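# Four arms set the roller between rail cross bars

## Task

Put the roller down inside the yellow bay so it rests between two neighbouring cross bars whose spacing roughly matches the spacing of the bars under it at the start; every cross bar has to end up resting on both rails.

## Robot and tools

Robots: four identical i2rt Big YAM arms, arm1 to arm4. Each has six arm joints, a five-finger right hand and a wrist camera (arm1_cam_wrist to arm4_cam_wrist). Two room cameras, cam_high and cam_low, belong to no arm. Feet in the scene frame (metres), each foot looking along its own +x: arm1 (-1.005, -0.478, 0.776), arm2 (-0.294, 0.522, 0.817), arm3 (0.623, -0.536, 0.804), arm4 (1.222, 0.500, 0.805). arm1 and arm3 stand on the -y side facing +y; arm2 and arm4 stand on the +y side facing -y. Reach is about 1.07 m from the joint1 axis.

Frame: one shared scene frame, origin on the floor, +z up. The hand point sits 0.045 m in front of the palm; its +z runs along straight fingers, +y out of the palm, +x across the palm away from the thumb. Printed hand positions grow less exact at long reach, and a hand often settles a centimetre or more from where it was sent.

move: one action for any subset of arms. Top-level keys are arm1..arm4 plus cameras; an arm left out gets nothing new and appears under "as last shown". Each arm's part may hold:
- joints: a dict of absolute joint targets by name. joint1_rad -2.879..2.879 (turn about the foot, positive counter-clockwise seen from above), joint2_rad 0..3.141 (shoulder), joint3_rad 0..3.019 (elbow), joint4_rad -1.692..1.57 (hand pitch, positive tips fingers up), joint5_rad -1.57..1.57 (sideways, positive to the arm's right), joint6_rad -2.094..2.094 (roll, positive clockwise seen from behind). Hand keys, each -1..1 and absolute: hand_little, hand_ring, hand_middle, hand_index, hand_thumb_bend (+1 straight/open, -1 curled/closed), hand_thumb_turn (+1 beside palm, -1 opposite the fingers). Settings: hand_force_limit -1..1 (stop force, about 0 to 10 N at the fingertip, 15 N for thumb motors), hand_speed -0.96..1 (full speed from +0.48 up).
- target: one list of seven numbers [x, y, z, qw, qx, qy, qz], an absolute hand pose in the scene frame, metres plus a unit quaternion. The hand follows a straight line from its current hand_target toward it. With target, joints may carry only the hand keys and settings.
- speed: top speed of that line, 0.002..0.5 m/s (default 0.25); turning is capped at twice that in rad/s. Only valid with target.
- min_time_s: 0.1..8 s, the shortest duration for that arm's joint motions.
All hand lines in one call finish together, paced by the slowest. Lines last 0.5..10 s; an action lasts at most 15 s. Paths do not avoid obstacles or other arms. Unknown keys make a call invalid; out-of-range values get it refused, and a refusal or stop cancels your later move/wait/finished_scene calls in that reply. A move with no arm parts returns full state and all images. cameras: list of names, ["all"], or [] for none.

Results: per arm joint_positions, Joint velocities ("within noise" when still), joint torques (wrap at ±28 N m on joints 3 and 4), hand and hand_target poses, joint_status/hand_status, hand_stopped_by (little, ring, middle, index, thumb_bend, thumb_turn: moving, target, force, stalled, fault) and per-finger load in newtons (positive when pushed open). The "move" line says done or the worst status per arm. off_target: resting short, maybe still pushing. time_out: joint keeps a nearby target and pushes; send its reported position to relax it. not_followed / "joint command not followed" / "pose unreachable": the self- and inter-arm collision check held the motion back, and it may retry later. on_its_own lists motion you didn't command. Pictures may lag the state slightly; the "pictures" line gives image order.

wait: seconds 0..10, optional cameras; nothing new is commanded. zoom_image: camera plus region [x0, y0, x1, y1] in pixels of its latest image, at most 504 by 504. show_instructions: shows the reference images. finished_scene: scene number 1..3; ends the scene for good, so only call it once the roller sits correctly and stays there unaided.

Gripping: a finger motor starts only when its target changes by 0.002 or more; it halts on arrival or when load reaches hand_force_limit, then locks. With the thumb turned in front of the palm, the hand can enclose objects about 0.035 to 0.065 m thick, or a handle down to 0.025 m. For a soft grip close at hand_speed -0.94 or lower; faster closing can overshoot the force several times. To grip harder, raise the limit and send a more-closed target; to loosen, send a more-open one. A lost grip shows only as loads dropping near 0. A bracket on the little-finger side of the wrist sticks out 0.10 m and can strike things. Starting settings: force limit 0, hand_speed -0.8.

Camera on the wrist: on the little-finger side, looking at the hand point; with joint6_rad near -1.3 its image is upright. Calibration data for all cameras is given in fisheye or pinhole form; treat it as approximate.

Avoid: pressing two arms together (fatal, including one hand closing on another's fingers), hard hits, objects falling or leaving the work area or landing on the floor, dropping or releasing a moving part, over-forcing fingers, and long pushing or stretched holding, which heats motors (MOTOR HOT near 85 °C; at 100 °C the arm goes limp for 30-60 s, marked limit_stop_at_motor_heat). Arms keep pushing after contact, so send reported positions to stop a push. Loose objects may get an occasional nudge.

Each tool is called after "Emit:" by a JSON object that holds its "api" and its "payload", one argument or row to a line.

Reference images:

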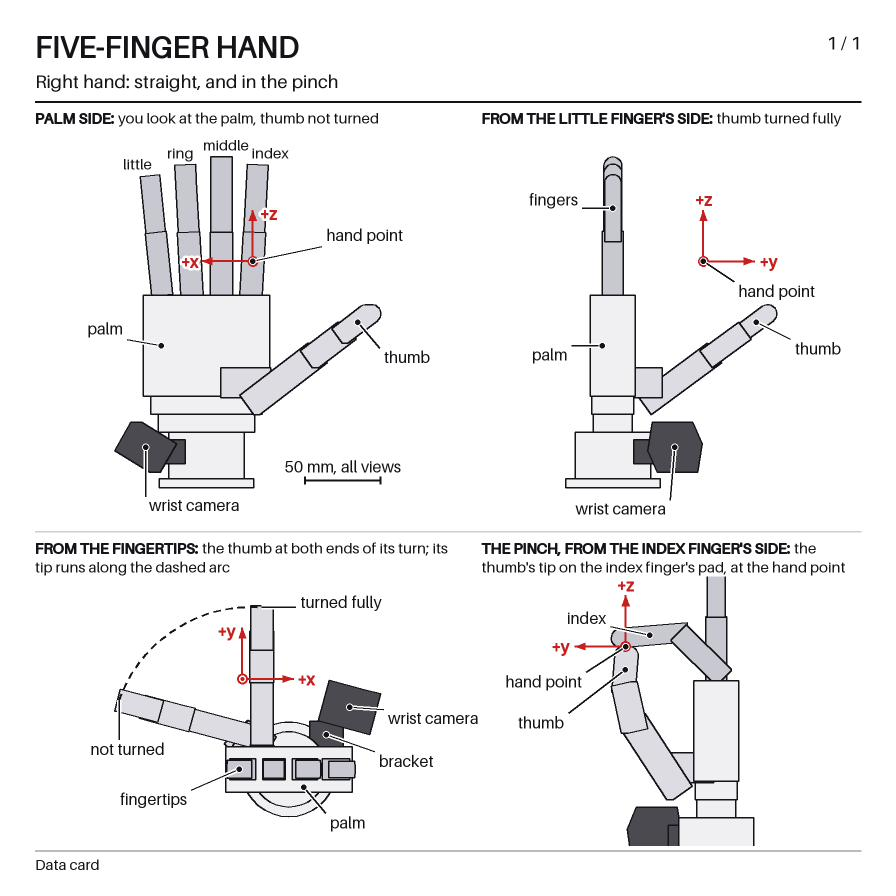

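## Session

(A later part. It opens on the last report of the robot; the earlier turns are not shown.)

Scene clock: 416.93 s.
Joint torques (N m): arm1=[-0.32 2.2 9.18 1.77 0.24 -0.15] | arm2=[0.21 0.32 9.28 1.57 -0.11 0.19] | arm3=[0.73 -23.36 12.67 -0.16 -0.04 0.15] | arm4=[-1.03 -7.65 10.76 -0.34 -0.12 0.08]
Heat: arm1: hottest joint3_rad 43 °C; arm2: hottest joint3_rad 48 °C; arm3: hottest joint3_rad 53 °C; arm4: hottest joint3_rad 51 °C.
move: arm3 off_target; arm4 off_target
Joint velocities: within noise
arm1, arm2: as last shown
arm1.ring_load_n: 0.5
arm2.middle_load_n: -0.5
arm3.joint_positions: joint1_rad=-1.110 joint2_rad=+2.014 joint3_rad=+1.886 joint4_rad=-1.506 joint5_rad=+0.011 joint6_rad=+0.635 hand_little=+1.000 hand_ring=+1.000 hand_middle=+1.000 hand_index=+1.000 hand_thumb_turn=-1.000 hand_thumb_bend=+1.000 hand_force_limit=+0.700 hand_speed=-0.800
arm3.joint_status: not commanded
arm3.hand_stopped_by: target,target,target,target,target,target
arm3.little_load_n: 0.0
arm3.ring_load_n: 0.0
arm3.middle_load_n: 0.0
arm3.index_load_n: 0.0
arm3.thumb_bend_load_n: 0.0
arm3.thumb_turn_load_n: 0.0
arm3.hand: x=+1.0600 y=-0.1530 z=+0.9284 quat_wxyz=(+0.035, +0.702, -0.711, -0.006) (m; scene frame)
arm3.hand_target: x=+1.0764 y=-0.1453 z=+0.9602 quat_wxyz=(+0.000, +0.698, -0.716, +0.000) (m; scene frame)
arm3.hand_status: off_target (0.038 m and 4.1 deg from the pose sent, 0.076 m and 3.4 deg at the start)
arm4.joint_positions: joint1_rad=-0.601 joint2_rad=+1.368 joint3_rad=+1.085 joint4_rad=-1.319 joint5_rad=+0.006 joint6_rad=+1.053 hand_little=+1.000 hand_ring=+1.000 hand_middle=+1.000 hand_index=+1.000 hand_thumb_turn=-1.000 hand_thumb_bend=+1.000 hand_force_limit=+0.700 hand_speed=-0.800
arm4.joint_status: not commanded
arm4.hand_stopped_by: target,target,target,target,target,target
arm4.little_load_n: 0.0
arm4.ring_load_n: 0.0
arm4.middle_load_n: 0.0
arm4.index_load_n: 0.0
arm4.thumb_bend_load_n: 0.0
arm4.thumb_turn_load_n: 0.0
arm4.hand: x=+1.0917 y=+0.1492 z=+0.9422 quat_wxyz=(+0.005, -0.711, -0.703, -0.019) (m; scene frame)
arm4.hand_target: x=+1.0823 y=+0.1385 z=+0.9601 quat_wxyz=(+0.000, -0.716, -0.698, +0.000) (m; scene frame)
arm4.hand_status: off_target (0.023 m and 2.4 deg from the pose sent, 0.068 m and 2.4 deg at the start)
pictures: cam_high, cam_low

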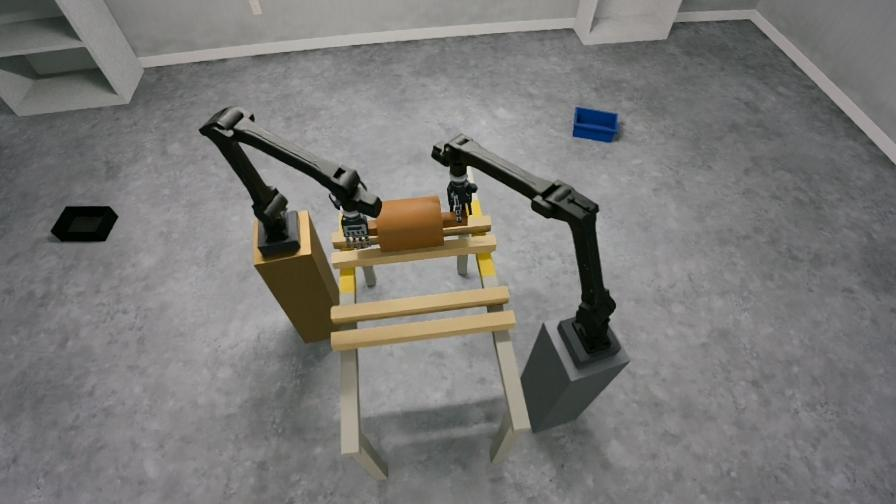

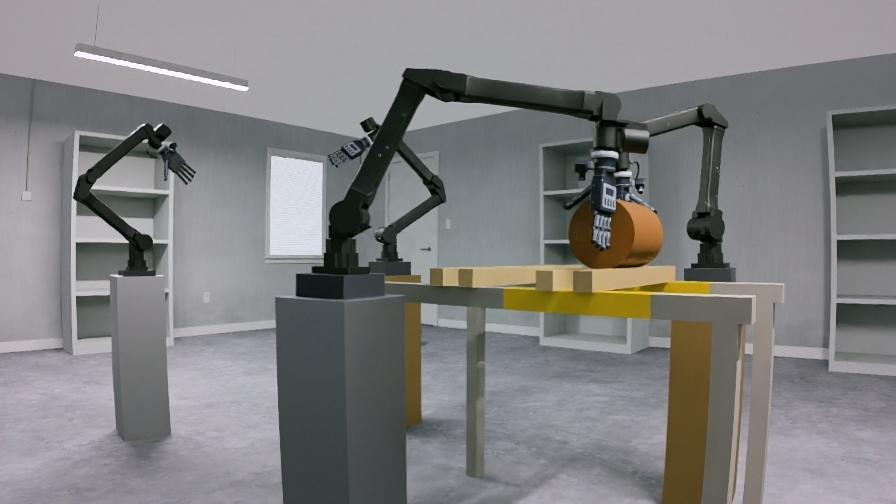

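Emit:
{"api": "move", "payload": {
  "arm3": {"target": [1.075, -0.147, 1.04, 0, 0.698, -0.716, 0], "speed": 0.15},
  "arm4": {"target": [1.084, 0.142, 1.04, 0, 0.716, 0.698, 0], "speed": 0.15},
  "cameras": ["cam_high", "cam_low"]
}}

Scene clock: 430.27 s.
Joint torques (N m): arm1=[-0.26 2.26 9.16 1.72 0.23 -0.14] | arm2=[0.21 0.32 9.25 1.55 -0.11 0.19] | arm3=[0.62 -22.59 12.63 -0.13 -0.11 0.16] | arm4=[-0.91 -6.83 11.3 -0.46 -0.13 0.09]
Heat: arm1: hottest joint3_rad 43 °C; arm2: hottest joint3_rad 48 °C; arm3: hottest joint3_rad 56 °C; arm4: hottest joint3_rad 52 °C.
move: arm3 off_target; arm4 off_target
Joint velocities: within noise
arm1.joint_positions: joint1_rad=+0.265 joint2_rad=+0.616 joint3_rad=+1.377 joint4_rad=-1.494 joint5_rad=+0.152 joint6_rad=-1.417 hand_little=+1.000 hand_ring=+1.000 hand_middle=+1.000 hand_index=+1.000 hand_thumb_turn=+1.000 hand_thumb_bend=+1.000 hand_force_limit=+0.000 hand_speed=-0.800
arm1.joint_status: not commanded
arm1.hand_stopped_by: target,target,target,target,target,target
arm1.little_load_n: 0.0
arm1.ring_load_n: 0.0
arm1.middle_load_n: 0.5
arm1.index_load_n: 0.0
arm1.thumb_bend_load_n: 0.0
arm1.thumb_turn_load_n: 0.0
arm1.hand: x=-0.9534 y=-0.2765 z=+1.2435 quat_wxyz=(-0.278, +0.672, +0.614, +0.305) (m; scene frame)
arm1.hand_target: x=-0.9534 y=-0.2775 z=+1.2517 quat_wxyz=(-0.286, +0.670, +0.611, +0.311) (m; scene frame)
arm1.hand_status: not commanded
arm2.joint_positions: joint1_rad=-0.195 joint2_rad=+0.580 joint3_rad=+1.335 joint4_rad=-1.290 joint5_rad=+0.002 joint6_rad=-0.964 hand_little=+1.000 hand_ring=+1.000 hand_middle=+1.000 hand_index=+1.000 hand_thumb_turn=+1.000 hand_thumb_bend=+1.000 hand_force_limit=+0.000 hand_speed=-0.800
arm2.joint_status: not commanded
arm2.hand_stopped_by: target,target,target,target,target,target
arm2.little_load_n: 0.0
arm2.ring_load_n: 0.0
arm2.middle_load_n: 0.0
arm2.index_load_n: 0.0
arm2.thumb_bend_load_n: 0.0
arm2.thumb_turn_load_n: 0.0
arm2.hand: x=-0.4018 y=+0.3263 z=+1.2856 quat_wxyz=(+0.303, +0.261, -0.828, +0.392) (m; scene frame)
arm2.hand_target: x=-0.4016 y=+0.3271 z=+1.2956 quat_wxyz=(+0.309, +0.259, -0.823, +0.400) (m; scene frame)
arm2.hand_status: not commanded
arm3.joint_positions: joint1_rad=-1.110 joint2_rad=+1.994 joint3_rad=+2.077 joint4_rad=-1.694 joint5_rad=+0.011 joint6_rad=+0.635 hand_little=+1.000 hand_ring=+1.000 hand_middle=+1.000 hand_index=+1.000 hand_thumb_turn=-1.000 hand_thumb_bend=+1.000 hand_force_limit=+0.700 hand_speed=-0.800
arm3.joint_status: not commanded
arm3.hand_stopped_by: target,target,target,target,target,target
arm3.little_load_n: 0.0
arm3.ring_load_n: 0.0
arm3.middle_load_n: 0.0
arm3.index_load_n: 0.0
arm3.thumb_bend_load_n: 0.0
arm3.thumb_turn_load_n: 0.0
arm3.hand: x=+1.0623 y=-0.1525 z=+1.0122 quat_wxyz=(+0.024, +0.702, -0.711, -0.004) (m; scene frame)
arm3.hand_target: x=+1.0736 y=-0.1481 z=+1.0396 quat_wxyz=(-0.007, +0.698, -0.716, +0.000) (m; scene frame)
arm3.hand_status: off_target (0.031 m and 2.9 deg from the pose sent, 0.113 m and 4.1 deg at the start; a joint's target at an end of its range on 21 of 39 steps)
arm4.joint_positions: joint1_rad=-0.601 joint2_rad=+1.321 joint3_rad=+1.256 joint4_rad=-1.532 joint5_rad=+0.006 joint6_rad=+1.053 hand_little=+1.000 hand_ring=+1.000 hand_middle=+1.000 hand_index=+1.000 hand_thumb_turn=-1.000 hand_thumb_bend=+1.000 hand_force_limit=+0.700 hand_speed=-0.800
arm4.joint_status: not commanded
arm4.hand_stopped_by: target,target,target,target,target,target
arm4.little_load_n: 0.0
arm4.ring_load_n: 0.0
arm4.middle_load_n: 0.0
arm4.index_load_n: 0.0
arm4.thumb_bend_load_n: 0.0
arm4.thumb_turn_load_n: 0.0
arm4.hand: x=+1.0921 y=+0.1511 z=+1.0233 quat_wxyz=(+0.004, -0.711, -0.703, -0.017) (m; scene frame)
arm4.hand_target: x=+1.0843 y=+0.1426 z=+1.0399 quat_wxyz=(+0.000, -0.716, -0.698, +0.000) (m; scene frame)
arm4.hand_status: off_target (0.021 m and 2.1 deg from the pose sent, 0.098 m and 2.4 deg at the start)
pictures: cam_high, cam_low

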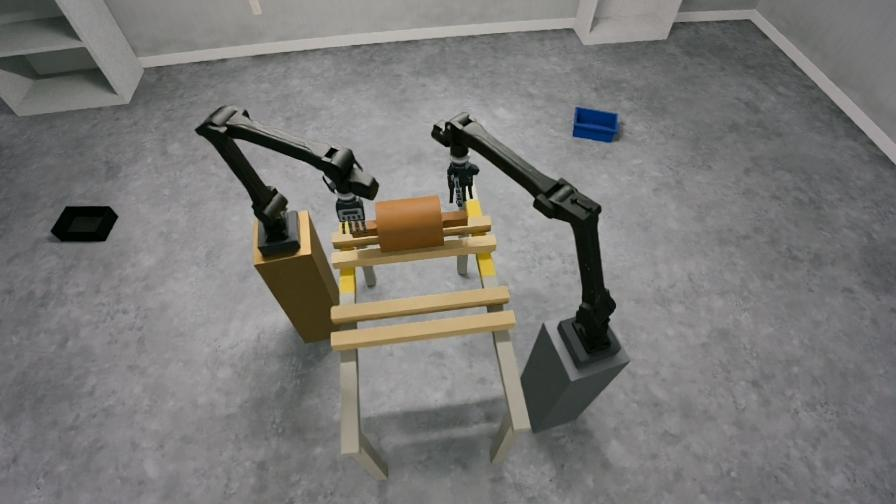

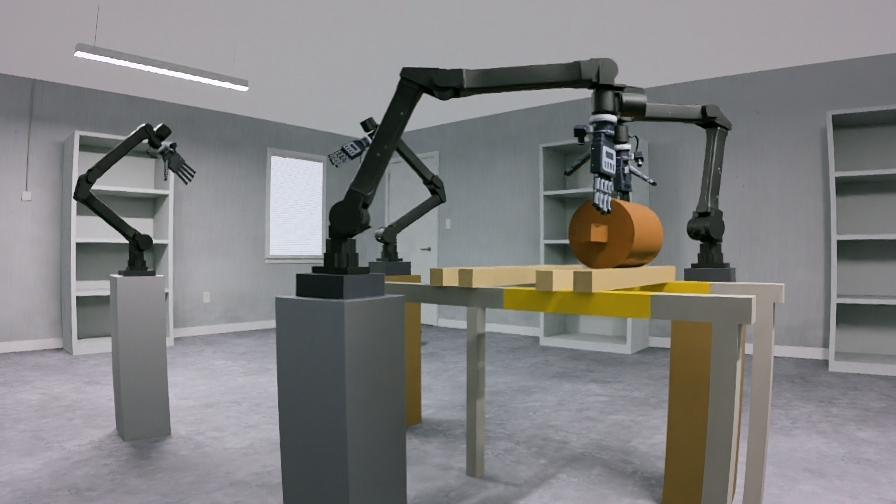

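Emit:
{"api": "move", "payload": {
  "arm3": {"target": [0.97, -0.22, 1.10, 0, 0.698, -0.716, 0], "speed": 0.2},
  "arm4": {"target": [1.16, 0.22, 1.10, 0, 0.716, 0.698, 0], "speed": 0.2},
  "cameras": ["cam_high", "cam_low"]
}}

Emit:
{"api": "zoom_image", "payload": {
  "camera": "cam_high",
  "region": [320, 180, 520, 360]
}}

Emit:
{"api": "zoom_image", "payload": {
  "camera": "cam_low",
  "region": [420, 180, 760, 330]
}}

Scene clock: 439.27 s.
Joint torques (N m): arm1=[-0.38 2.14 9.17 1.74 0.24 -0.14] | arm2=[0.21 0.38 9.28 1.57 -0.11 0.19] | arm3=[0.79 -16.67 7.36 0.14 -0.15 0.18] | arm4=[0.79 -3.08 7.47 -0.13 -0.27 0.09]
Heat: arm1: hottest joint3_rad 43 °C; arm2: hottest joint3_rad 48 °C; arm3: hottest joint3_rad 57 °C; arm4: hottest joint3_rad 55 °C.
move: arm3 done; arm4 off_target
Joint velocities: within noise
arm1, arm2: as last shown
arm1.middle_load_n: 0.0
arm3.joint_positions: joint1_rad=-1.110 joint2_rad=+1.629 joint3_rad=+1.792 joint4_rad=-1.697 joint5_rad=+0.011 joint6_rad=+0.635 hand_little=+1.000 hand_ring=+1.000 hand_middle=+1.000 hand_index=+1.000 hand_thumb_turn=-1.000 hand_thumb_bend=+1.000 hand_force_limit=+0.700 hand_speed=-0.800
arm3.joint_status: not commanded
arm3.hand_stopped_by: target,target,target,target,target,target
arm3.little_load_n: 0.0
arm3.ring_load_n: 0.0
arm3.middle_load_n: 0.0
arm3.index_load_n: -0.5
arm3.thumb_bend_load_n: 0.0
arm3.thumb_turn_load_n: 0.0
arm3.hand: x=+0.9735 y=-0.2173 z=+1.0979 quat_wxyz=(-0.014, +0.702, -0.712, +0.002) (m; scene frame)
arm3.hand_target: x=+0.9700 y=-0.2201 z=+1.0996 quat_wxyz=(-0.011, +0.698, -0.716, +0.000) (m; scene frame)
arm3.hand_status: done (0.005 m and 1.8 deg from the pose sent, 0.144 m and 2.9 deg at the start; a joint's target at an end of its range on 32 of 48 steps)
arm4.joint_positions: joint1_rad=-0.535 joint2_rad=+1.030 joint3_rad=+1.227 joint4_rad=-1.702 joint5_rad=+0.000 joint6_rad=+1.137 hand_little=+1.000 hand_ring=+1.000 hand_middle=+1.000 hand_index=+1.000 hand_thumb_turn=-1.000 hand_thumb_bend=+1.000 hand_force_limit=+0.700 hand_speed=-0.800
arm4.joint_status: not commanded
arm4.hand_stopped_by: target,target,target,target,target,target
arm4.little_load_n: 0.0
arm4.ring_load_n: 0.0
arm4.middle_load_n: 0.0
arm4.index_load_n: 0.0
arm4.thumb_bend_load_n: 0.0
arm4.thumb_turn_load_n: 0.0
arm4.hand: x=+1.1535 y=+0.2185 z=+1.1007 quat_wxyz=(-0.013, -0.717, -0.696, +0.026) (m; scene frame)
arm4.hand_target: x=+1.1598 y=+0.2198 z=+1.0993 quat_wxyz=(-0.012, -0.715, -0.699, +0.020) (m; scene frame)
arm4.hand_status: off_target (0.007 m and 3.4 deg from the pose sent, 0.123 m and 2.1 deg at the start; a joint's target at an end of its range on 29 of 48 steps)
pictures: cam_high, cam_low

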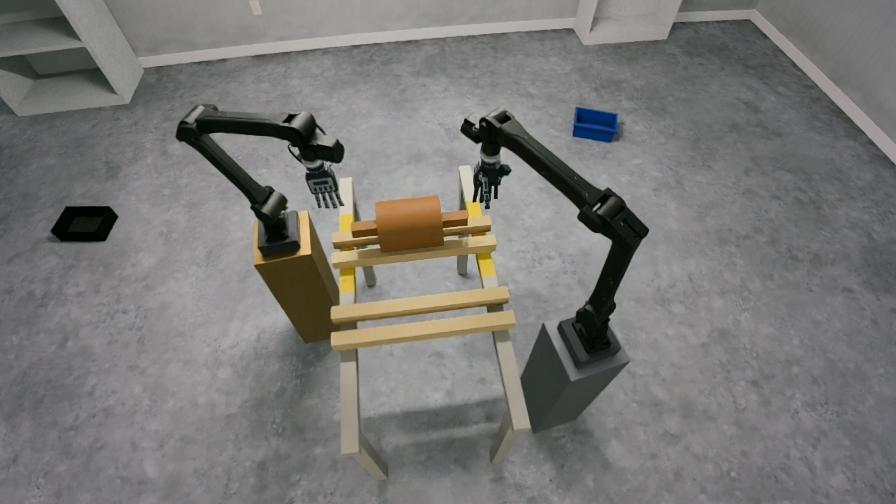

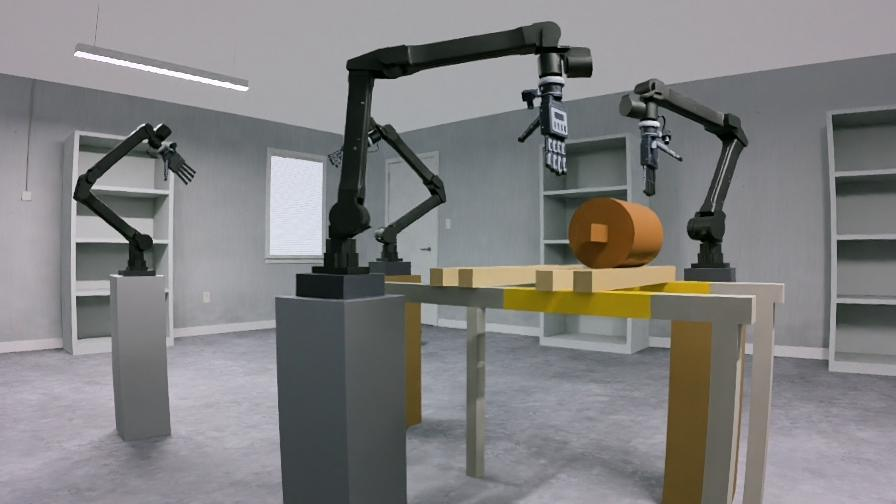

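Scaled by 2.520 from the camera's 896x504 image, which has a finer 1280x720 frame.

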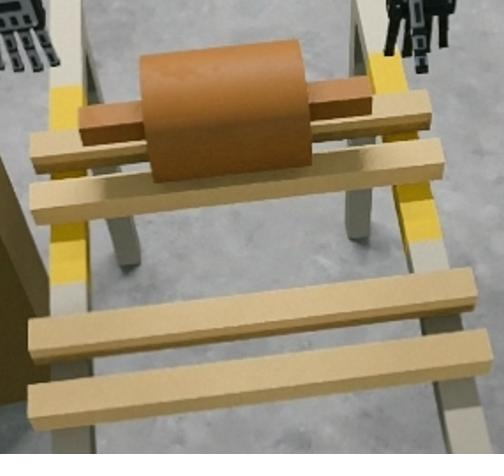

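Scaled by 1.482 from the camera's 896x504 image, which has a finer 1280x720 frame.

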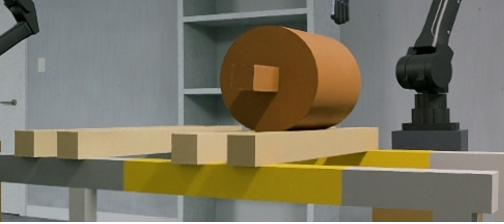

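Emit:
{"api": "finished_scene", "payload": {
  "scene": 3
}}

The scene is finished: the task was done.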